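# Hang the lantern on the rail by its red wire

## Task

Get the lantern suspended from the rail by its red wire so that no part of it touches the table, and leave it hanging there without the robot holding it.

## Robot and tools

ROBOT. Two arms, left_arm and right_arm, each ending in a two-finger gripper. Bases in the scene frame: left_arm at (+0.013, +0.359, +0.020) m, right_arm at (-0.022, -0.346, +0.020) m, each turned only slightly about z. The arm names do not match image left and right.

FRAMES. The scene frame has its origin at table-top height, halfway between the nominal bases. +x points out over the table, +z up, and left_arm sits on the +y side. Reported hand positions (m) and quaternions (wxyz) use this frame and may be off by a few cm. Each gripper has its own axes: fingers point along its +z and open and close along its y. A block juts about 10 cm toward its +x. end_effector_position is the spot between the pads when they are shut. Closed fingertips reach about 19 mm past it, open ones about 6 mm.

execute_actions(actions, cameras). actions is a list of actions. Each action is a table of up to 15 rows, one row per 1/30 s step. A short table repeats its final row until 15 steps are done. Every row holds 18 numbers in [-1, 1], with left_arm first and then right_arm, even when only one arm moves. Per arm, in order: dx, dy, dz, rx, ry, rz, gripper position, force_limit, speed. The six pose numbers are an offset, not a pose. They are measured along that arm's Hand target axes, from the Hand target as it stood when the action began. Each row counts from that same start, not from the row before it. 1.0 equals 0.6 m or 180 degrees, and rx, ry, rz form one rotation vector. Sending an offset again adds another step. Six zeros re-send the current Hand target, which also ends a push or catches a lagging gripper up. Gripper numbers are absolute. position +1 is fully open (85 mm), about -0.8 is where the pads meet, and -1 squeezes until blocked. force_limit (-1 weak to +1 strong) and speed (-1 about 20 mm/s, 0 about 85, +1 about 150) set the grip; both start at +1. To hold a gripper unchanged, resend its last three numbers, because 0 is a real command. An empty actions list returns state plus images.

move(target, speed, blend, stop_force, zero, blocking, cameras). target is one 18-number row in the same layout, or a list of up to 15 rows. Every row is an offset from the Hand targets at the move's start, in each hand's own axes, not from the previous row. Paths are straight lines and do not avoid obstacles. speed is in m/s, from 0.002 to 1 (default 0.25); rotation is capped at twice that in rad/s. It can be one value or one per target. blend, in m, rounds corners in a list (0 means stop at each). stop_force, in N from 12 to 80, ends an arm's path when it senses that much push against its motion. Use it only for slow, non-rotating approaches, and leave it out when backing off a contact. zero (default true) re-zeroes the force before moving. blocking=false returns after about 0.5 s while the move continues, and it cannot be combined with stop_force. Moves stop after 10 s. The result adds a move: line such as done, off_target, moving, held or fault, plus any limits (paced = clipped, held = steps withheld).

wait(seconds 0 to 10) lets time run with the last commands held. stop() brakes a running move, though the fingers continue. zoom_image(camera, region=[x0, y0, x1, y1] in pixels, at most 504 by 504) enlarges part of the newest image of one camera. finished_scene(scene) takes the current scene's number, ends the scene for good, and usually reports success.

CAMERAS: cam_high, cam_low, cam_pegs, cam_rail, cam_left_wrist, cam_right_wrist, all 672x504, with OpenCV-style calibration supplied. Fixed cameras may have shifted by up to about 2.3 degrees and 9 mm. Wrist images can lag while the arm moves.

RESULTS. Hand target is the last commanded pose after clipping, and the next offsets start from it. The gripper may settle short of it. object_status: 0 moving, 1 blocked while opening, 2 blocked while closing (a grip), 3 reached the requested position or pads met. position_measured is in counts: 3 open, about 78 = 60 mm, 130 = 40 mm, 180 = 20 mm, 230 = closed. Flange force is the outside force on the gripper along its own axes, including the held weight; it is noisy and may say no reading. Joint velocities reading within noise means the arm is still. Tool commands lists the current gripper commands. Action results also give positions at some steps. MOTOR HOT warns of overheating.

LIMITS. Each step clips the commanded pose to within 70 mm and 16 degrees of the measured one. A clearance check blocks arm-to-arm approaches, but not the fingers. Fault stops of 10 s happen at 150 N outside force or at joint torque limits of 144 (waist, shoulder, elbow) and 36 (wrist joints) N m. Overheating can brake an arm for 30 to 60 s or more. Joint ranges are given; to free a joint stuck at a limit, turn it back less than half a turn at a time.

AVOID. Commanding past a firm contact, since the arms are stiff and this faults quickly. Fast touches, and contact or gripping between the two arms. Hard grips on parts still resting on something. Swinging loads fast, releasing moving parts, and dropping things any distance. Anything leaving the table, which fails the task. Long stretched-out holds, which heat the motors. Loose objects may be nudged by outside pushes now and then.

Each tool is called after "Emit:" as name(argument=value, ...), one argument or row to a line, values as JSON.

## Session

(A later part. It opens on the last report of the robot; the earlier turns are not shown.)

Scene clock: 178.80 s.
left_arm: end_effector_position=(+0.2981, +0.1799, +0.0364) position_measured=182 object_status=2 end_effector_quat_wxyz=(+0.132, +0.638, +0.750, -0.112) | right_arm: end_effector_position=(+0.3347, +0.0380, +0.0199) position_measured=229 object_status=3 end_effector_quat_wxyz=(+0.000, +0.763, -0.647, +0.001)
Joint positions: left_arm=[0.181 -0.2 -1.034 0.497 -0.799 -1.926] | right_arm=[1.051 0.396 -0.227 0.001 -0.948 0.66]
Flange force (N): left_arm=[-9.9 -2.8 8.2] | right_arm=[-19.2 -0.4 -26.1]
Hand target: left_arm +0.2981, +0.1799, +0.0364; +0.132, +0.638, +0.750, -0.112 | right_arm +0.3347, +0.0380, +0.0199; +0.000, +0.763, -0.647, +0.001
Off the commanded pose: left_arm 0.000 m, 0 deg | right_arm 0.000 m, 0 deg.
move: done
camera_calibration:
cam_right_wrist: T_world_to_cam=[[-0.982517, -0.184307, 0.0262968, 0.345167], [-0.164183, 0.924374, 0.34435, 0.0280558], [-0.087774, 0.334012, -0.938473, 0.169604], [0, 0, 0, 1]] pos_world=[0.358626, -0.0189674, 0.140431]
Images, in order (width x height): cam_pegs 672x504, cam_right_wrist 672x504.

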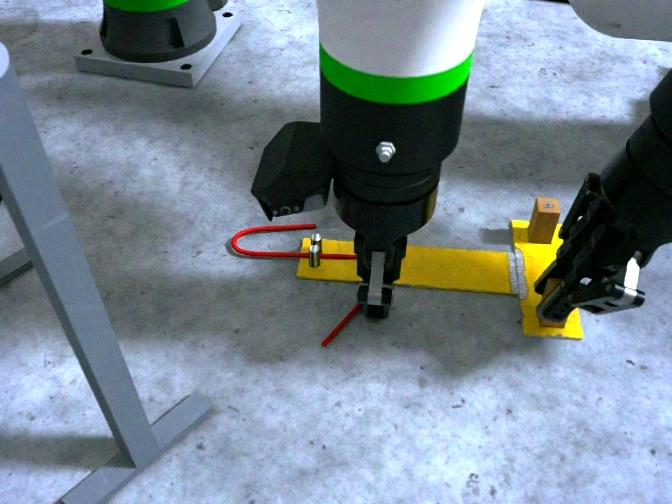

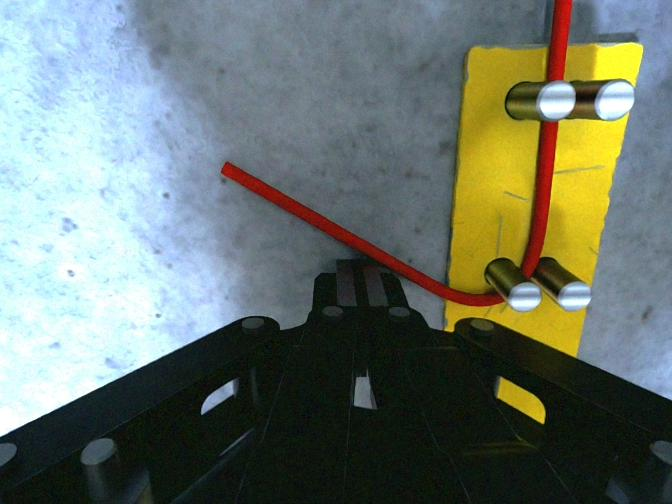

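Emit:
move(
  target=[
    [0,0,0,0,0,0,-1,0,-1,0.0242,-0.005,-0.003,0,0,0,-0.8,-0.7,0],
    [0,0,0,0,0,0,-1,0,-1,0.0467,0.001,-0.003,0,0,0,-0.8,-0.7,0],
    [0,0,0,0,0,0,-1,0,-1,0.07,0.0125,-0.003,0,0,0,-0.8,-0.7,0],
    [0,0,0,0,0,0,-1,0,-1,0.091,0.0265,-0.003,0,0,0,-0.8,-0.7,0],
  ],
  speed=0.04,
  blend=0.002,
  cameras=["cam_right_wrist"],
)

Emit:
move(
  target=[
    [0,0,0,0,0,0,-1,0,-1,-0.05,-0.08,0,0,0,0,-0.8,-0.7,0],
    [0,0,0,0,0,0,-1,0,-1,-0.05,-0.08,-0.22,0,0,0,-0.8,-0.7,0],
    [0,0,0,0,0,0,-1,0,-1,-0.05,0.08,-0.22,0,0,0,-0.5,0.3,-0.7],
  ],
  speed=0.15,
  cameras=["cam_pegs","cam_right_wrist"],
)

Scene clock: 189.90 s.
left_arm: end_effector_position=(+0.2981, +0.1799, +0.0364) position_measured=182 object_status=2 end_effector_quat_wxyz=(+0.132, +0.638, +0.750, -0.112) | right_arm: end_effector_position=(+0.3279, -0.0185, +0.0217) position_measured=229 object_status=3 end_effector_quat_wxyz=(+0.000, +0.763, -0.647, +0.001)
Joint positions: left_arm=[0.181 -0.2 -1.034 0.497 -0.799 -1.926] | right_arm=[1.005 0.299 -0.359 0.001 -0.914 0.706]
Flange force (N): left_arm=[-7.1 -6.3 4.8] | right_arm=[-1.4 -1.5 2.5]
Hand target: left_arm +0.2981, +0.1799, +0.0364; +0.132, +0.638, +0.750, -0.112 | right_arm +0.3279, -0.0185, +0.0217; +0.000, +0.763, -0.647, +0.001
Off the commanded pose: left_arm 0.000 m, 0 deg | right_arm 0.000 m, 0 deg.
move: done
camera_calibration:
cam_right_wrist: T_world_to_cam=[[-0.982517, -0.184307, 0.0262968, 0.328023], [-0.164183, 0.924374, 0.34435, 0.0785122], [-0.087774, 0.334012, -0.938473, 0.189662], [0, 0, 0, 1]] pos_world=[0.351826, -0.0754674, 0.142331]
Images, in order (width x height): cam_right_wrist 672x504.

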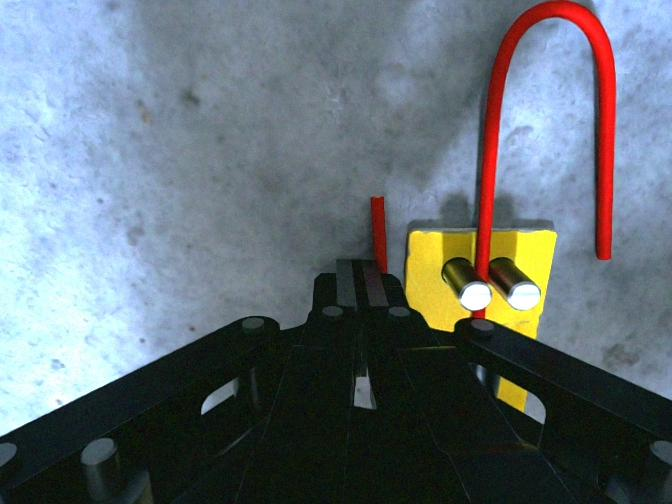

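Scene clock: 193.27 s.
left_arm: end_effector_position=(+0.2981, +0.1799, +0.0364) position_measured=182 object_status=2 end_effector_quat_wxyz=(+0.132, +0.638, +0.750, -0.112) | right_arm: end_effector_position=(+0.2756, +0.0035, +0.1537) position_measured=192 object_status=0 end_effector_quat_wxyz=(+0.000, +0.763, -0.647, +0.001)
Joint positions: left_arm=[0.181 -0.2 -1.034 0.497 -0.799 -1.926] | right_arm=[1.131 0.088 -0.262 0.001 -1.222 0.581]
Flange force (N): left_arm=[-5.7 -4.4 4.1] | right_arm=[1.1 1.8 3.4]
Hand target: left_arm +0.2981, +0.1799, +0.0364; +0.132, +0.638, +0.750, -0.112 | right_arm +0.2756, +0.0035, +0.1537; +0.000, +0.763, -0.647, +0.001
Off the commanded pose: left_arm 0.000 m, 0 deg | right_arm 0.000 m, 0 deg.
move: done
camera_calibration:
cam_right_wrist: T_world_to_cam=[[-0.982517, -0.184306, 0.0262971, 0.277223], [-0.164182, 0.924374, 0.34435, 0.00416915], [-0.087774, 0.334012, -0.938473, 0.301508], [0, 0, 0, 1]] pos_world=[0.299526, -0.0534674, 0.274231]
Images, in order (width x height): cam_pegs 672x504, cam_right_wrist 672x504.

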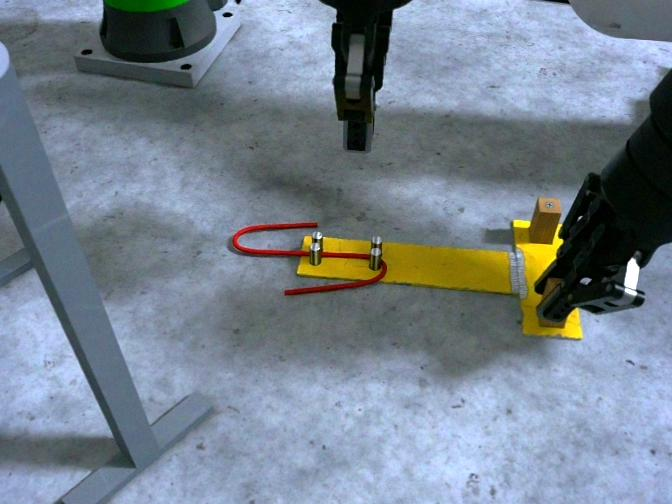

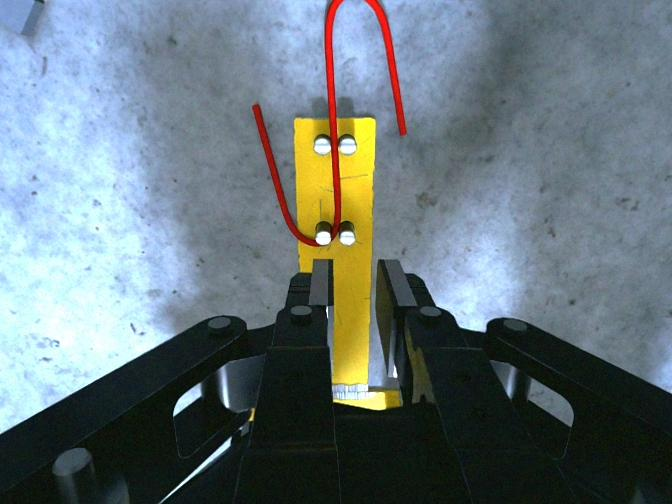

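Emit:
move(
  target=[
    [0,0,0,0,0,0,-1,0,-1,0.012,-0.009,0.12,0,0,0,-0.5,0.3,-0.7],
    [0,0,0,0,0,0,-1,0,-1,0.012,-0.009,0.216,0,0,0,-0.5,0.3,-0.7],
  ],
  speed=[0.15,0.05],
  stop_force=12,
)

Emit:
move(
  target=[0,0,0,0,0,0,-1,0,-1,0,0,0,0,0,0,-1,0.3,-0.7],
  cameras=["cam_right_wrist"],
)

Emit:
move(
  target=[0,0,0,0,0,0,-1,0,-1,0,0,-0.2,0,0,0,-1,0.3,-0.7],
  speed=0.12,
  cameras=["all"],
)

Emit:
zoom_image(
  camera="cam_rail",
  region=[40, 370, 160, 504],
)

Emit:
zoom_image(
  camera="cam_high",
  region=[170, 370, 270, 450],
)

Emit:
zoom_image(
  camera="cam_low",
  region=[60, 200, 160, 320],
)

Scene clock: 206.07 s.
left_arm: end_effector_position=(+0.2981, +0.1799, +0.0364) position_measured=182 object_status=2 end_effector_quat_wxyz=(+0.132, +0.638, +0.750, -0.112) | right_arm: end_effector_position=(+0.2822, -0.0029, +0.0241) position_measured=192 object_status=3 end_effector_quat_wxyz=(+0.000, +0.763, -0.647, +0.001)
Joint positions: left_arm=[0.181 -0.2 -1.034 0.497 -0.799 -1.926] | right_arm=[1.111 0.25 -0.417 0.001 -0.905 0.6]
Flange force (N): left_arm=[-5.2 -4.5 3.5] | right_arm=[0.7 1.0 2.8]
Hand target: left_arm +0.2981, +0.1799, +0.0364; +0.132, +0.638, +0.750, -0.112 | right_arm +0.2822, -0.0029, +0.0241; +0.000, +0.763, -0.647, +0.001
Off the commanded pose: left_arm 0.000 m, 0 deg | right_arm 0.000 m, 0 deg.
move: done

Scene clock: 206.77 s.
left_arm: end_effector_position=(+0.2981, +0.1799, +0.0364) position_measured=182 object_status=2 end_effector_quat_wxyz=(+0.132, +0.638, +0.750, -0.112) | right_arm: end_effector_position=(+0.2822, -0.0030, +0.0241) position_measured=226 object_status=0 end_effector_quat_wxyz=(+0.000, +0.763, -0.647, +0.001)
Joint positions: left_arm=[0.181 -0.2 -1.034 0.497 -0.799 -1.926] | right_arm=[1.111 0.25 -0.417 0.001 -0.905 0.6]
Flange force (N): left_arm=[-2.6 0.6 3.6] | right_arm=[2.7 2.9 -5.5]
Hand target: left_arm +0.2981, +0.1799, +0.0364; +0.132, +0.638, +0.750, -0.112 | right_arm +0.2822, -0.0029, +0.0241; +0.000, +0.763, -0.647, +0.001
Off the commanded pose: left_arm 0.000 m, 0 deg | right_arm 0.000 m, 0 deg.
move: done
camera_calibration:
cam_right_wrist: T_world_to_cam=[[-0.982507, -0.184343, 0.0264066, 0.285897], [-0.164188, 0.9244, 0.344279, 0.0559022], [-0.0878757, 0.333921, -0.938496, 0.18266], [0, 0, 0, 1]] pos_world=[0.306126, -0.0599667, 0.144631]
Images, in order (width x height): cam_right_wrist 672x504.

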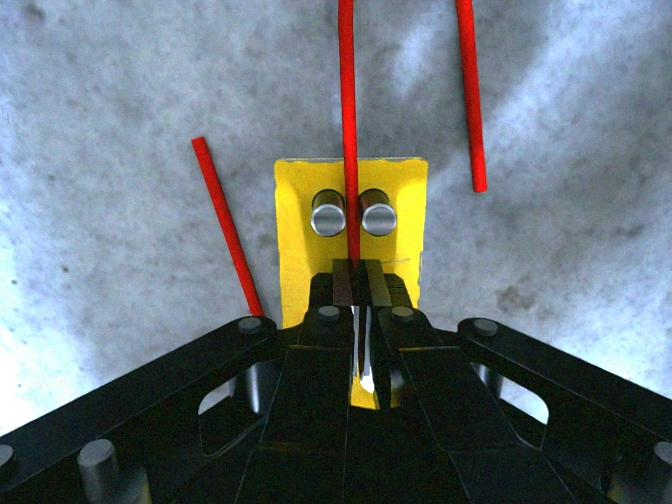

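Scene clock: 208.10 s.
left_arm: end_effector_position=(+0.2981, +0.1799, +0.0364) position_measured=182 object_status=2 end_effector_quat_wxyz=(+0.132, +0.638, +0.750, -0.112) | right_arm: end_effector_position=(+0.2821, -0.0028, +0.1441) position_measured=226 object_status=2 end_effector_quat_wxyz=(+0.000, +0.763, -0.647, +0.001)
Joint positions: left_arm=[0.181 -0.2 -1.034 0.497 -0.799 -1.926] | right_arm=[1.112 0.095 -0.278 0.001 -1.199 0.6]
Flange force (N): left_arm=[-4.8 -3.5 5.9] | right_arm=[1.2 1.7 3.0]
Hand target: left_arm +0.2981, +0.1799, +0.0364; +0.132, +0.638, +0.750, -0.112 | right_arm +0.2821, -0.0028, +0.1441; +0.000, +0.763, -0.647, +0.001
Off the commanded pose: left_arm 0.000 m, 0 deg | right_arm 0.000 m, 0 deg.
move: done
camera_calibration:
cam_left_wrist: T_world_to_cam=[[0.986938, 0.159182, 0.0247842, -0.320235], [0.104657, -0.750482, 0.652551, 0.0949493], [0.122475, -0.641434, -0.757339, 0.234698], [0, 0, 0, 1]] pos_world=[0.277371, 0.272776, 0.123723]
cam_right_wrist: T_world_to_cam=[[-0.982533, -0.184215, 0.0263312, 0.282703], [-0.164085, 0.924392, 0.344349, 0.0143379], [-0.0877744, 0.334014, -0.938472, 0.295173], [0, 0, 0, 1]] pos_world=[0.306026, -0.0597678, 0.264631]

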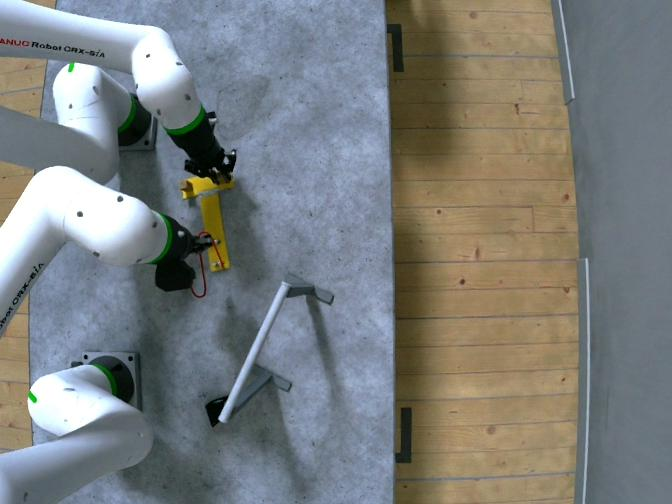

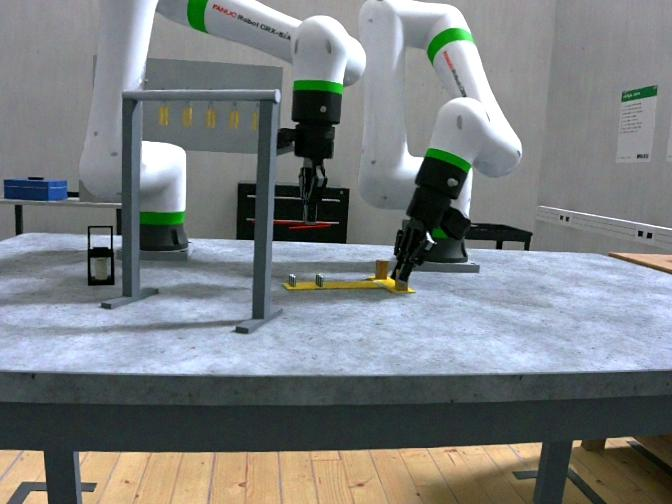

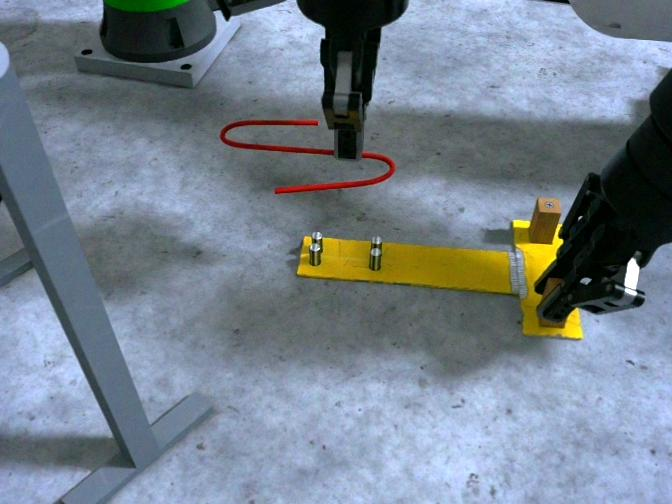

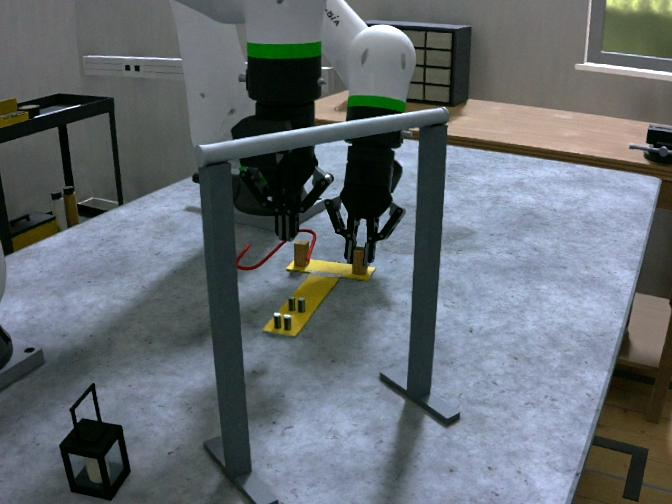

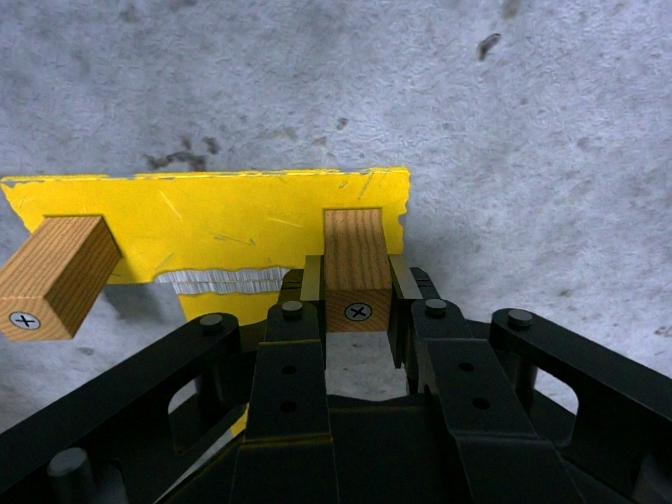

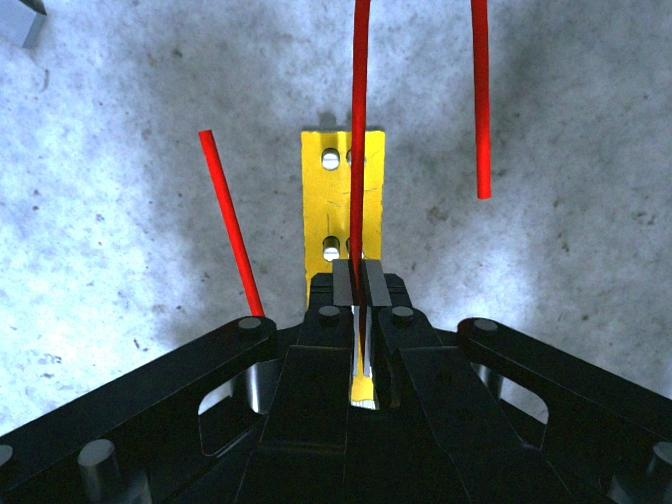

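Scaled by 3.761 from the camera's 672x504 image, which has a finer 960x720 frame.

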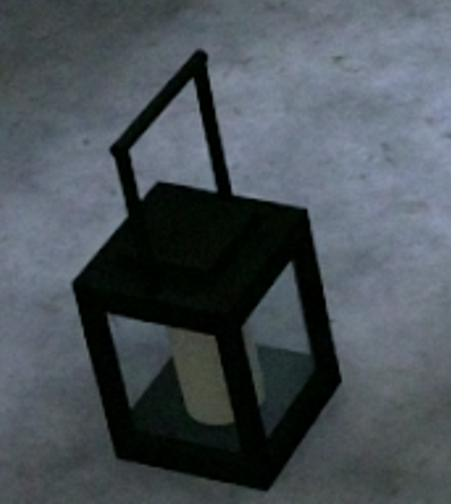

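Scaled by 5.040 from the camera's 672x504 image, which has a finer 960x720 frame.

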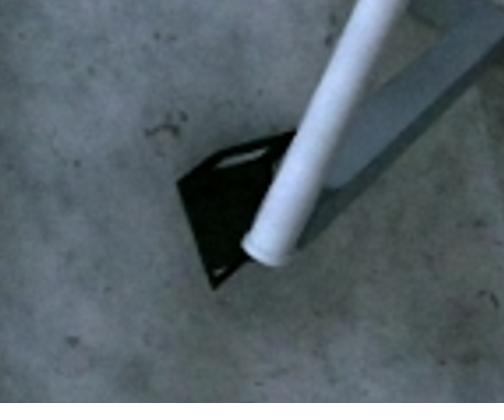

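Scaled by 4.200 from the camera's 672x504 image, which has a finer 960x720 frame.

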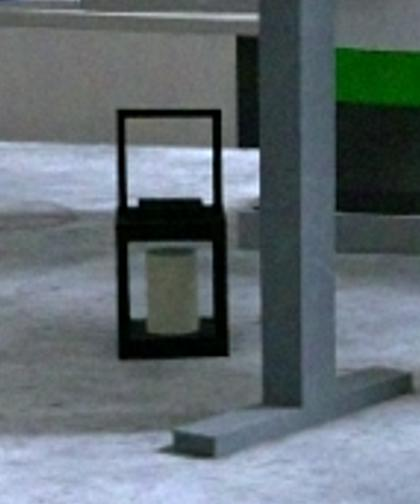

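Emit:
move(
  target=[
    [0,0,0,0,0,0,-1,0,-1,0,0,-0.25,0,0,0,-1,0.3,-0.7],
    [0,0,0,0,0,0,-1,0,-1,0.302,0.189,-0.3,0,0,0,-1,0.3,-0.7],
    [0,0,0,0,0,0,-1,0,-1,0.636,0.2105,-0.293,-0.311,-0.483,0.483,-1,0.3,-0.7],
  ],
  speed=[0.2,0.2,0.3],
  blend=0.03,
)

Emit:
execute_actions(
  actions=[],
)

Scene clock: 251.93 s.
left_arm: end_effector_position=(+0.2981, +0.1799, +0.0364) position_measured=182 object_status=2 end_effector_quat_wxyz=(+0.132, +0.638, +0.750, -0.112) | right_arm: end_effector_position=(+0.2196, -0.3996, +0.3205) position_measured=226 object_status=2 end_effector_quat_wxyz=(+0.093, +0.093, +0.701, +0.701)
Joint positions: left_arm=[0.181 -0.2 -1.034 0.497 -0.799 -1.926] | right_arm=[-1.046 0.118 -0.32 -1.188 -2.244 0.573]
Flange force (N): left_arm=[-4.5 -3.7 5.3] | right_arm=[1.1 -3.7 1.0]
Hand target: left_arm +0.2981, +0.1799, +0.0364; +0.132, +0.638, +0.750, -0.112 | right_arm +0.2197, -0.3996, +0.3204; +0.093, +0.093, +0.701, +0.701
Off the commanded pose: left_arm 0.000 m, 0 deg | right_arm 0.000 m, 0 deg.
move: done

Scene clock: 251.93 s.
left_arm: end_effector_position=(+0.2981, +0.1799, +0.0364) position_measured=182 object_status=2 end_effector_quat_wxyz=(+0.132, +0.638, +0.750, -0.112) | right_arm: end_effector_position=(+0.2196, -0.3996, +0.3205) position_measured=226 object_status=2 end_effector_quat_wxyz=(+0.093, +0.093, +0.701, +0.701)
Joint positions: left_arm=[0.181 -0.2 -1.034 0.497 -0.799 -1.926] | right_arm=[-1.046 0.118 -0.32 -1.188 -2.244 0.573]
Joint velocities: within noise
Flange force (N): left_arm=[-4.5 -3.7 5.3] | right_arm=[1.1 -3.7 1.0]
Hand target: left_arm +0.2981, +0.1799, +0.0364; +0.132, +0.638, +0.750, -0.112 | right_arm +0.2197, -0.3996, +0.3204; +0.093, +0.093, +0.701, +0.701
Tool commands: left_gripper/position=-1.0 left_gripper/force_limit=+0.0 left_gripper/speed=-1.0 right_gripper/position=-1.0 right_gripper/force_limit=+0.3 right_gripper/speed=-0.7
Off the commanded pose: left_arm 0.000 m, 0 deg | right_arm 0.000 m, 0 deg.
camera_calibration:
cam_left_wrist: T_world_to_cam=[[0.986938, 0.159182, 0.0247842, -0.320235], [0.104657, -0.750482, 0.652551, 0.0949493], [0.122475, -0.641434, -0.757339, 0.234698], [0, 0, 0, 1]] pos_world=[0.277371, 0.272776, 0.123723]
cam_right_wrist: T_world_to_cam=[[-0.0273537, -0.0196787, 0.999432, -0.312261], [0.815604, -0.578507, 0.0109317, -0.398711], [0.577963, 0.81544, 0.0318744, 0.322983], [0, 0, 0, 1]] pos_world=[0.129977, -0.500175, 0.306147]

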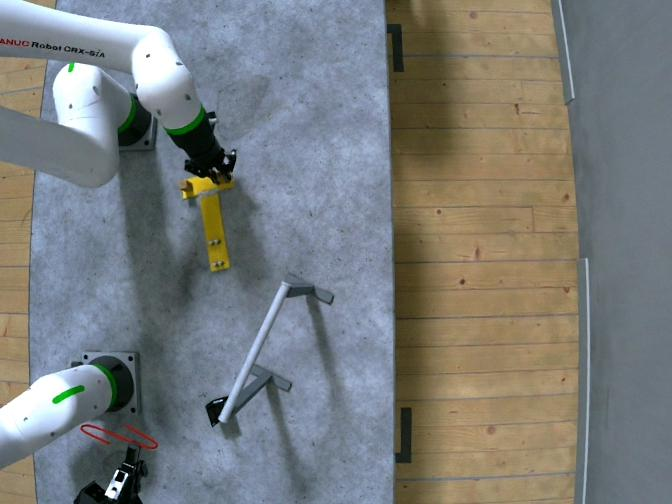

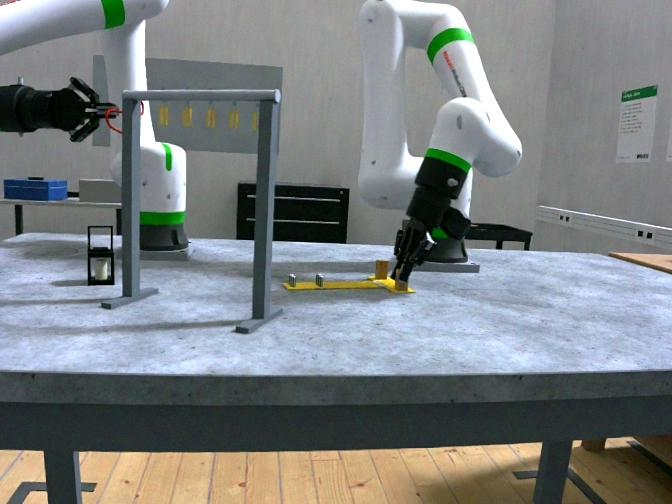

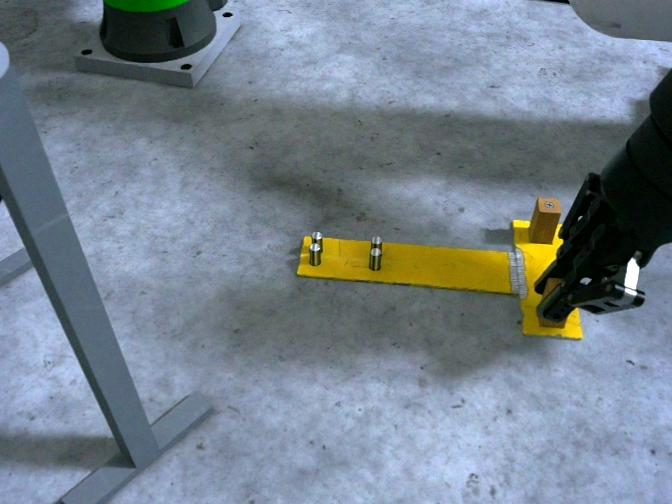

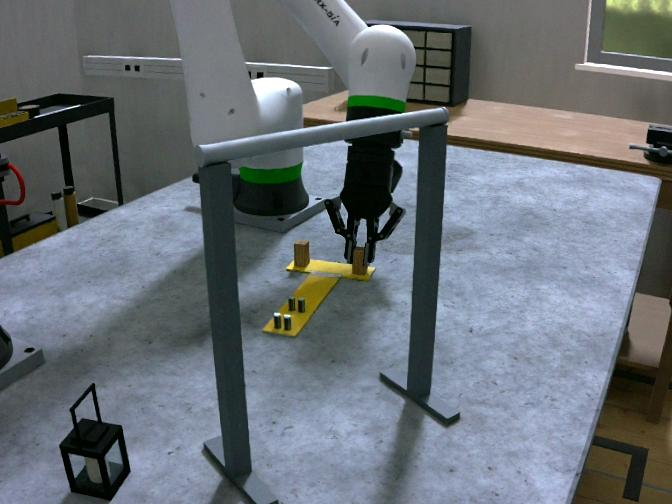

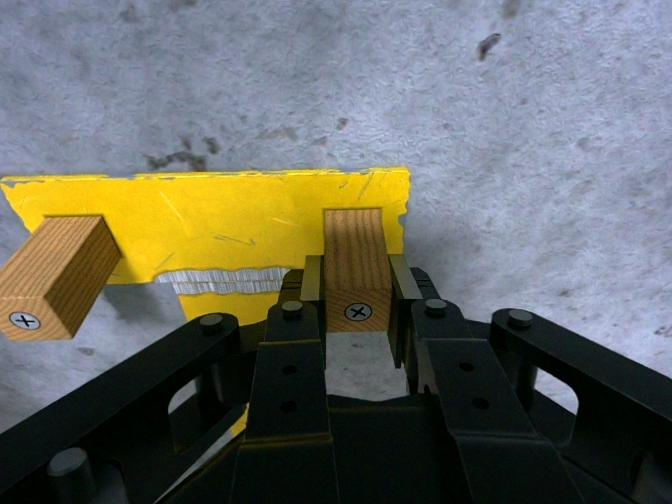

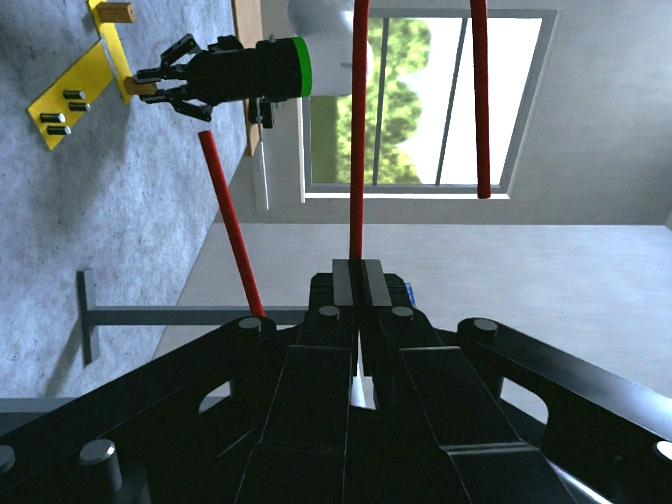

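Emit:
move(
  target=[
    [0,0,0,0,0,0,-1,0,-1,-0.287,-0.0675,0.0073,0,0,0,-1,0.3,-0.7],
    [0,0,0,0,0,0,-1,0,-1,-0.287,-0.311,0.0073,0,0,0,-1,0.3,-0.7],
  ],
  speed=0.15,
  blend=0.02,
  cameras=["cam_high","cam_low","cam_rail","cam_right_wrist"],
)

Emit:
zoom_image(
  camera="cam_rail",
  region=[0, 330, 180, 504],
)

Emit:
zoom_image(
  camera="cam_low",
  region=[20, 190, 160, 300],
)

Emit:
zoom_image(
  camera="cam_high",
  region=[150, 380, 270, 500],
)

Scene clock: 263.33 s.
left_arm: end_effector_position=(+0.2981, +0.1799, +0.0364) position_measured=182 object_status=2 end_effector_quat_wxyz=(+0.132, +0.638, +0.750, -0.112) | right_arm: end_effector_position=(+0.3869, -0.4404, +0.1338) position_measured=226 object_status=2 end_effector_quat_wxyz=(+0.093, +0.093, +0.701, +0.701)
Joint positions: left_arm=[0.181 -0.2 -1.034 0.497 -0.799 -1.926] | right_arm=[-0.812 0.727 -0.004 -1.201 -1.953 0.803]
Flange force (N): left_arm=[-4.6 -4.2 5.2] | right_arm=[1.3 -2.6 0.7]
Hand target: left_arm +0.2981, +0.1799, +0.0364; +0.132, +0.638, +0.750, -0.112 | right_arm +0.3869, -0.4404, +0.1338; +0.093, +0.093, +0.701, +0.701
Off the commanded pose: left_arm 0.000 m, 0 deg | right_arm 0.000 m, 0 deg.
move: done
camera_calibration:
cam_right_wrist: T_world_to_cam=[[-0.0273007, -0.0195909, 0.999435, -0.121863], [0.815444, -0.578733, 0.0109305, -0.556797], [0.578192, 0.815282, 0.0317751, 0.26537], [0, 0, 0, 1]] pos_world=[0.297275, -0.540976, 0.119448]
Images, in order (width x height): cam_high 672x504, cam_low 672x504, cam_rail 672x504, cam_right_wrist 672x504.

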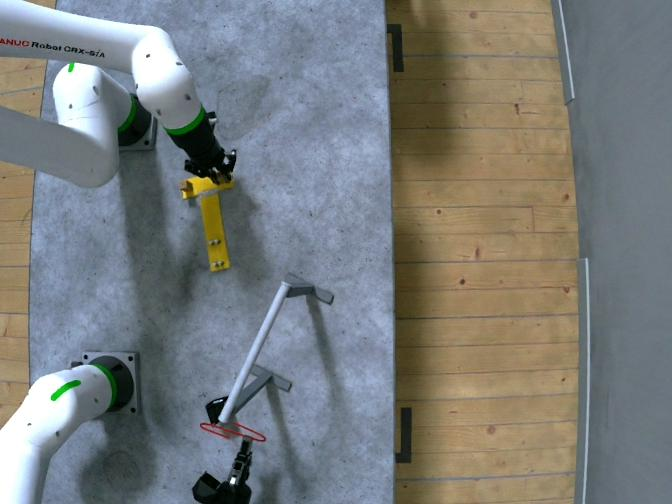

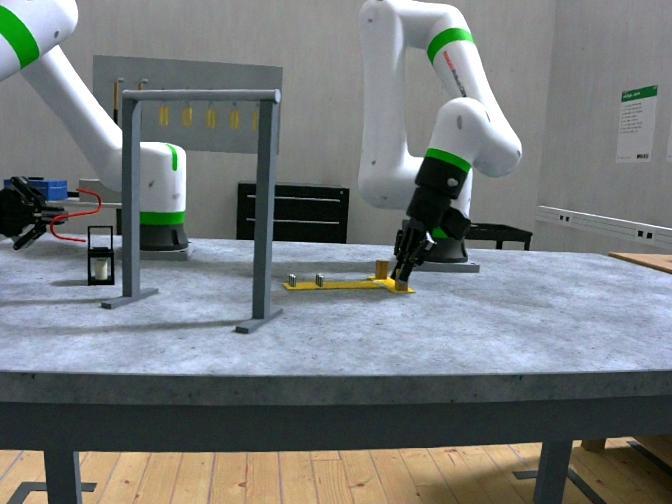

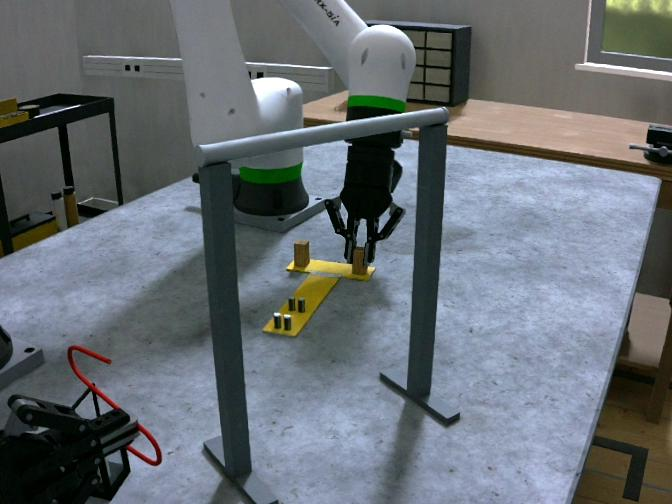

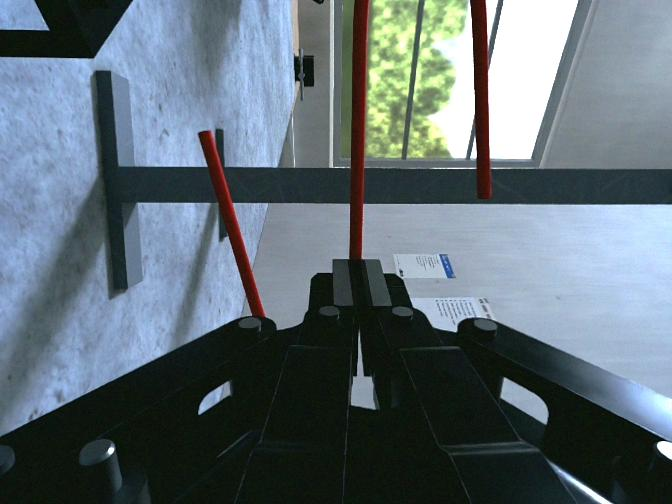

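Scaled by 2.800 from the camera's 672x504 image, which has a finer 960x720 frame.

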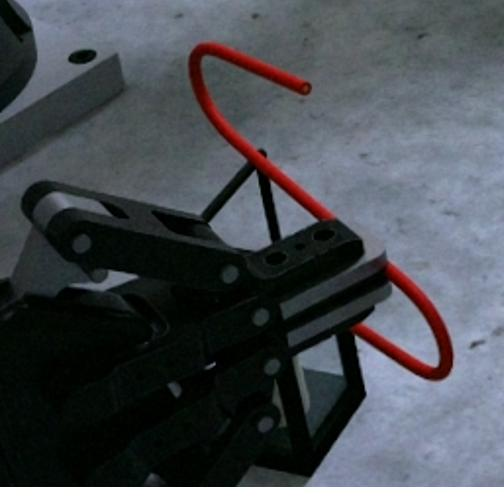

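Scaled by 3.600 from the camera's 672x504 image, which has a finer 960x720 frame.

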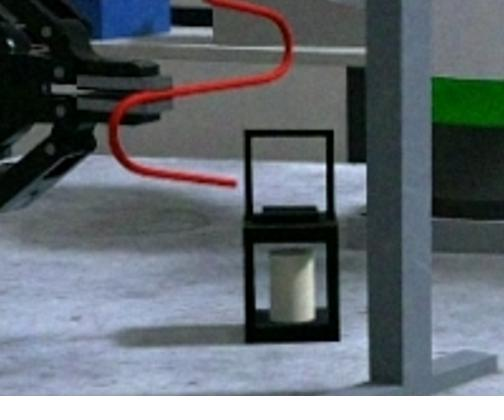

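Scaled by 4.200 from the camera's 672x504 image, which has a finer 960x720 frame.

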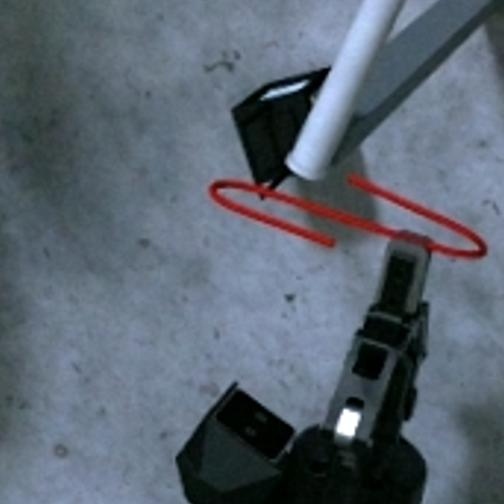

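Emit:
move(
  target=[
    [0,0,0,0,0,0,-1,0,-1,0.02,0,0.01,0,0,0,-1,0.3,-0.7],
    [0,0,0,0,0,0,-1,0,-1,0.187,0,0.01,0,0,0,-1,0.3,-0.7],
  ],
  speed=0.05,
  stop_force=12,
  cameras=["cam_high","cam_low","cam_rail","cam_right_wrist"],
)

Emit:
zoom_image(
  camera="cam_low",
  region=[20, 190, 160, 300],
)

Emit:
zoom_image(
  camera="cam_high",
  region=[150, 380, 270, 500],
)

Scene clock: 286.80 s.
left_arm: end_effector_position=(+0.2981, +0.1799, +0.0364) position_measured=182 object_status=2 end_effector_quat_wxyz=(+0.132, +0.638, +0.750, -0.112) | right_arm: end_effector_position=(+0.2802, -0.4053, +0.1338) position_measured=226 object_status=2 end_effector_quat_wxyz=(+0.093, +0.093, +0.701, +0.701)
Joint positions: left_arm=[0.181 -0.2 -1.034 0.497 -0.799 -1.926] | right_arm=[-0.898 0.615 -0.275 -1.072 -1.94 0.985]
Flange force (N): left_arm=[-4.9 -3.6 5.8] | right_arm=[0.5 -3.1 0.0]
Hand target: left_arm +0.2981, +0.1799, +0.0364; +0.132, +0.638, +0.750, -0.112 | right_arm +0.2802, -0.4053, +0.1338; +0.093, +0.093, +0.701, +0.701
Off the commanded pose: left_arm 0.000 m, 0 deg | right_arm 0.000 m, 0 deg.
move: done
camera_calibration:
cam_right_wrist: T_world_to_cam=[[-0.0273007, -0.0195909, 0.999435, -0.124191], [0.815444, -0.578733, 0.0109305, -0.449396], [0.578192, 0.815282, 0.0317751, 0.298501], [0, 0, 0, 1]] pos_world=[0.190475, -0.505876, 0.119548]
Images, in order (width x height): cam_high 672x504, cam_low 672x504, cam_rail 672x504, cam_right_wrist 672x504.

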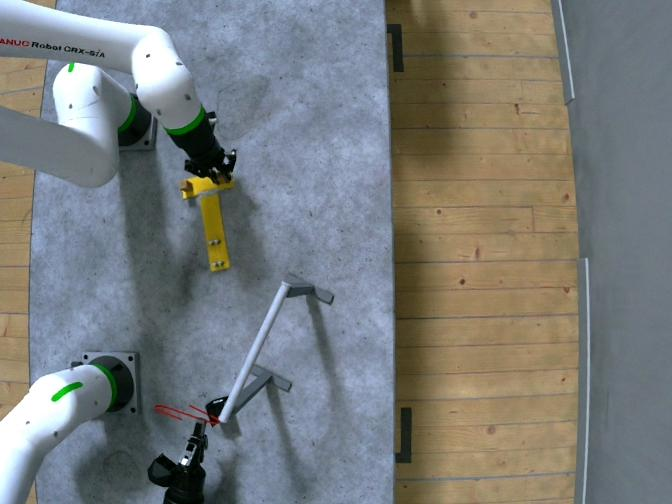

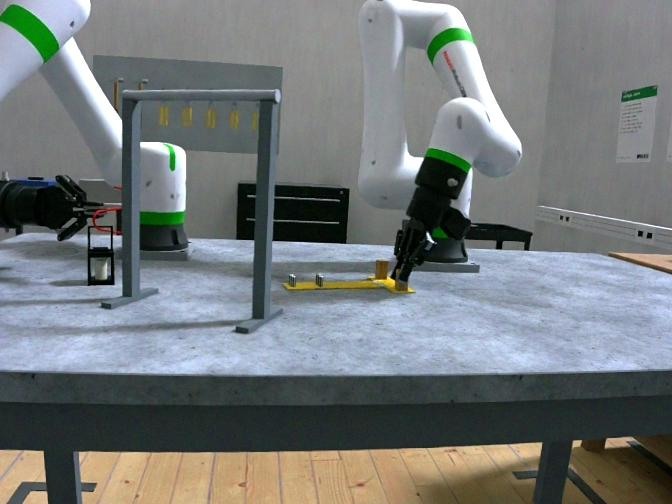

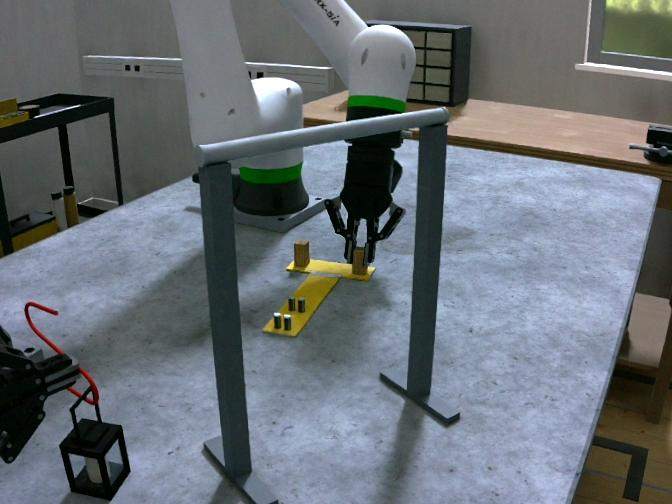

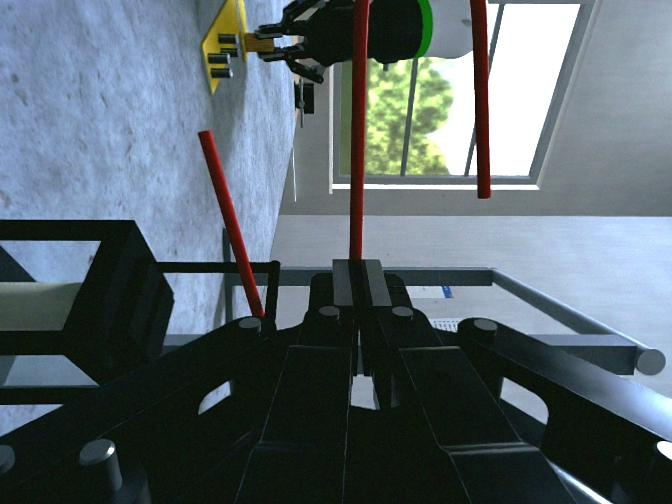

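Scaled by 3.600 from the camera's 672x504 image, which has a finer 960x720 frame.

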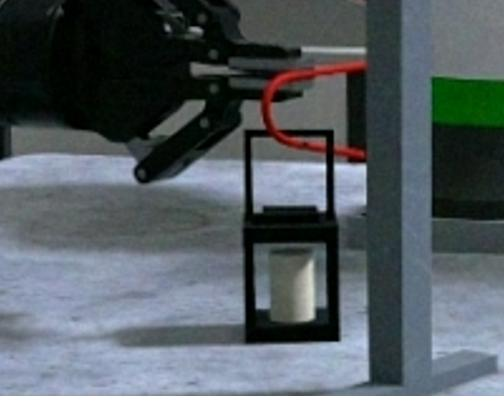

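Scaled by 4.200 from the camera's 672x504 image, which has a finer 960x720 frame.

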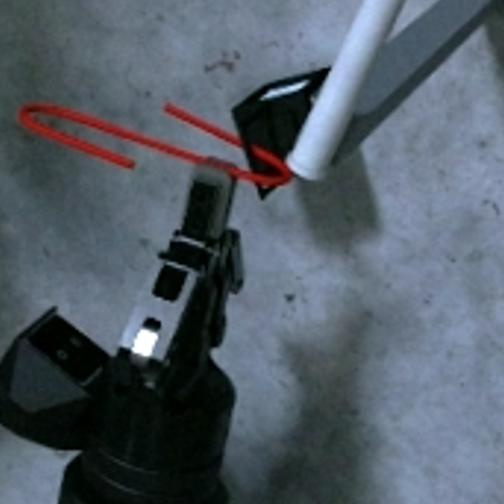

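Emit:
move(
  target=[
    [0,0,0,0,0,0,-1,0,-1,-0.0228,0.0117,0,0,0,0.1667,-1,0.3,-0.7],
    [0,0,0,0,0,0,-1,0,-1,-0.0483,0.0105,0,0,0,0.333,-1,0.3,-0.7],
    [0,0,0,0,0,0,-1,0,-1,-0.07,-0.0033,0,0,0,0.5,-1,0.3,-0.7],
  ],
  speed=0.12,
  blend=0.002,
  cameras=["cam_low","cam_rail","cam_high"],
)

Emit:
zoom_image(
  camera="cam_rail",
  region=[0, 270, 200, 504],
)

Emit:
zoom_image(
  camera="cam_low",
  region=[20, 130, 160, 300],
)

Scene clock: 301.03 s.
left_arm: end_effector_position=(+0.2981, +0.1799, +0.0364) position_measured=182 object_status=2 end_effector_quat_wxyz=(+0.132, +0.638, +0.750, -0.112) | right_arm: end_effector_position=(+0.3207, -0.4163, +0.1318) position_measured=226 object_status=2 end_effector_quat_wxyz=(-0.430, +0.562, +0.430, +0.561)
Joint positions: left_arm=[0.181 -0.2 -1.034 0.497 -0.799 -1.926] | right_arm=[-0.859 0.656 -0.181 -1.125 -1.941 -0.649]
Flange force (N): left_arm=[-4.2 -3.7 5.4] | right_arm=[-2.6 -1.0 0.8]
Hand target: left_arm +0.2981, +0.1799, +0.0364; +0.132, +0.638, +0.750, -0.112 | right_arm +0.3207, -0.4163, +0.1318; -0.430, +0.562, +0.430, +0.561
Off the commanded pose: left_arm 0.000 m, 0 deg | right_arm 0.000 m, 0 deg.
move: done
Images, in order (width x height): cam_high 672x504, cam_low 672x504, cam_rail 672x504.

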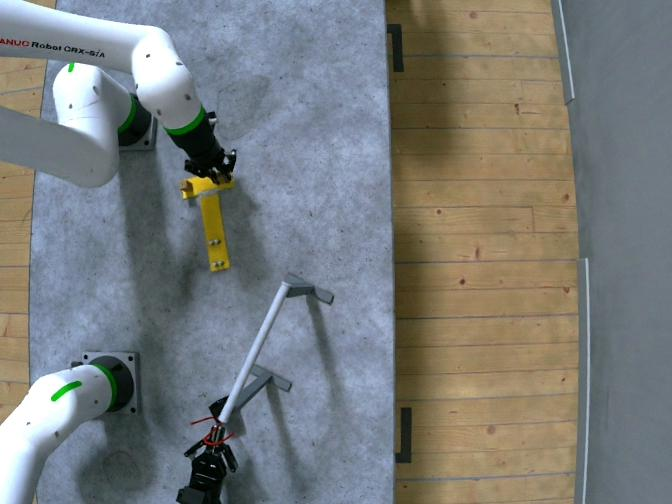

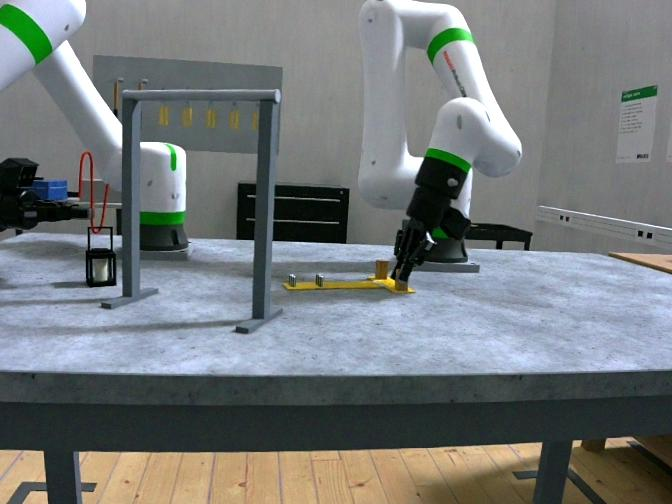

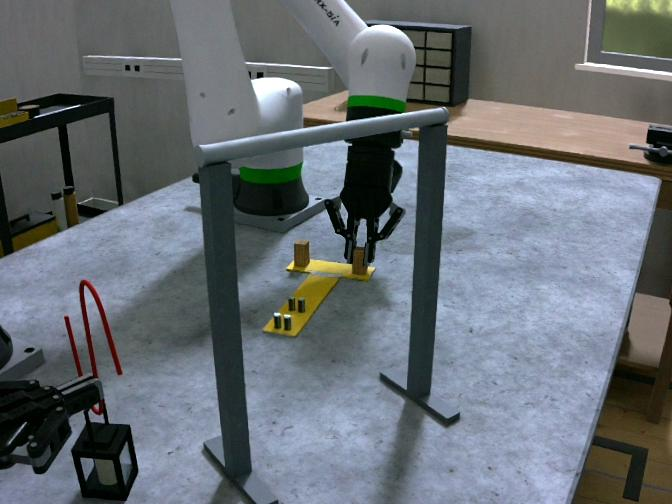

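Scaled by 2.154 from the camera's 672x504 image, which has a finer 960x720 frame.

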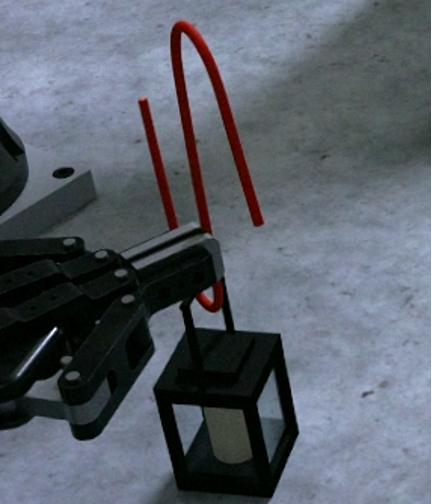

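Scaled by 2.965 from the camera's 672x504 image, which has a finer 960x720 frame.

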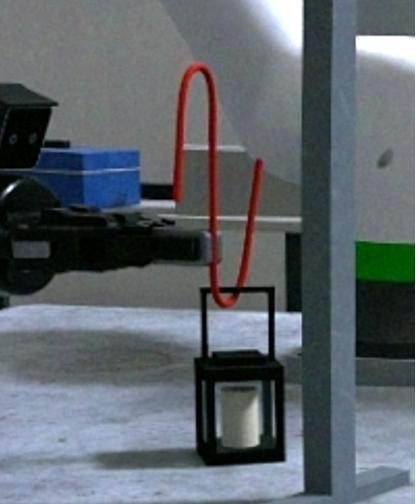

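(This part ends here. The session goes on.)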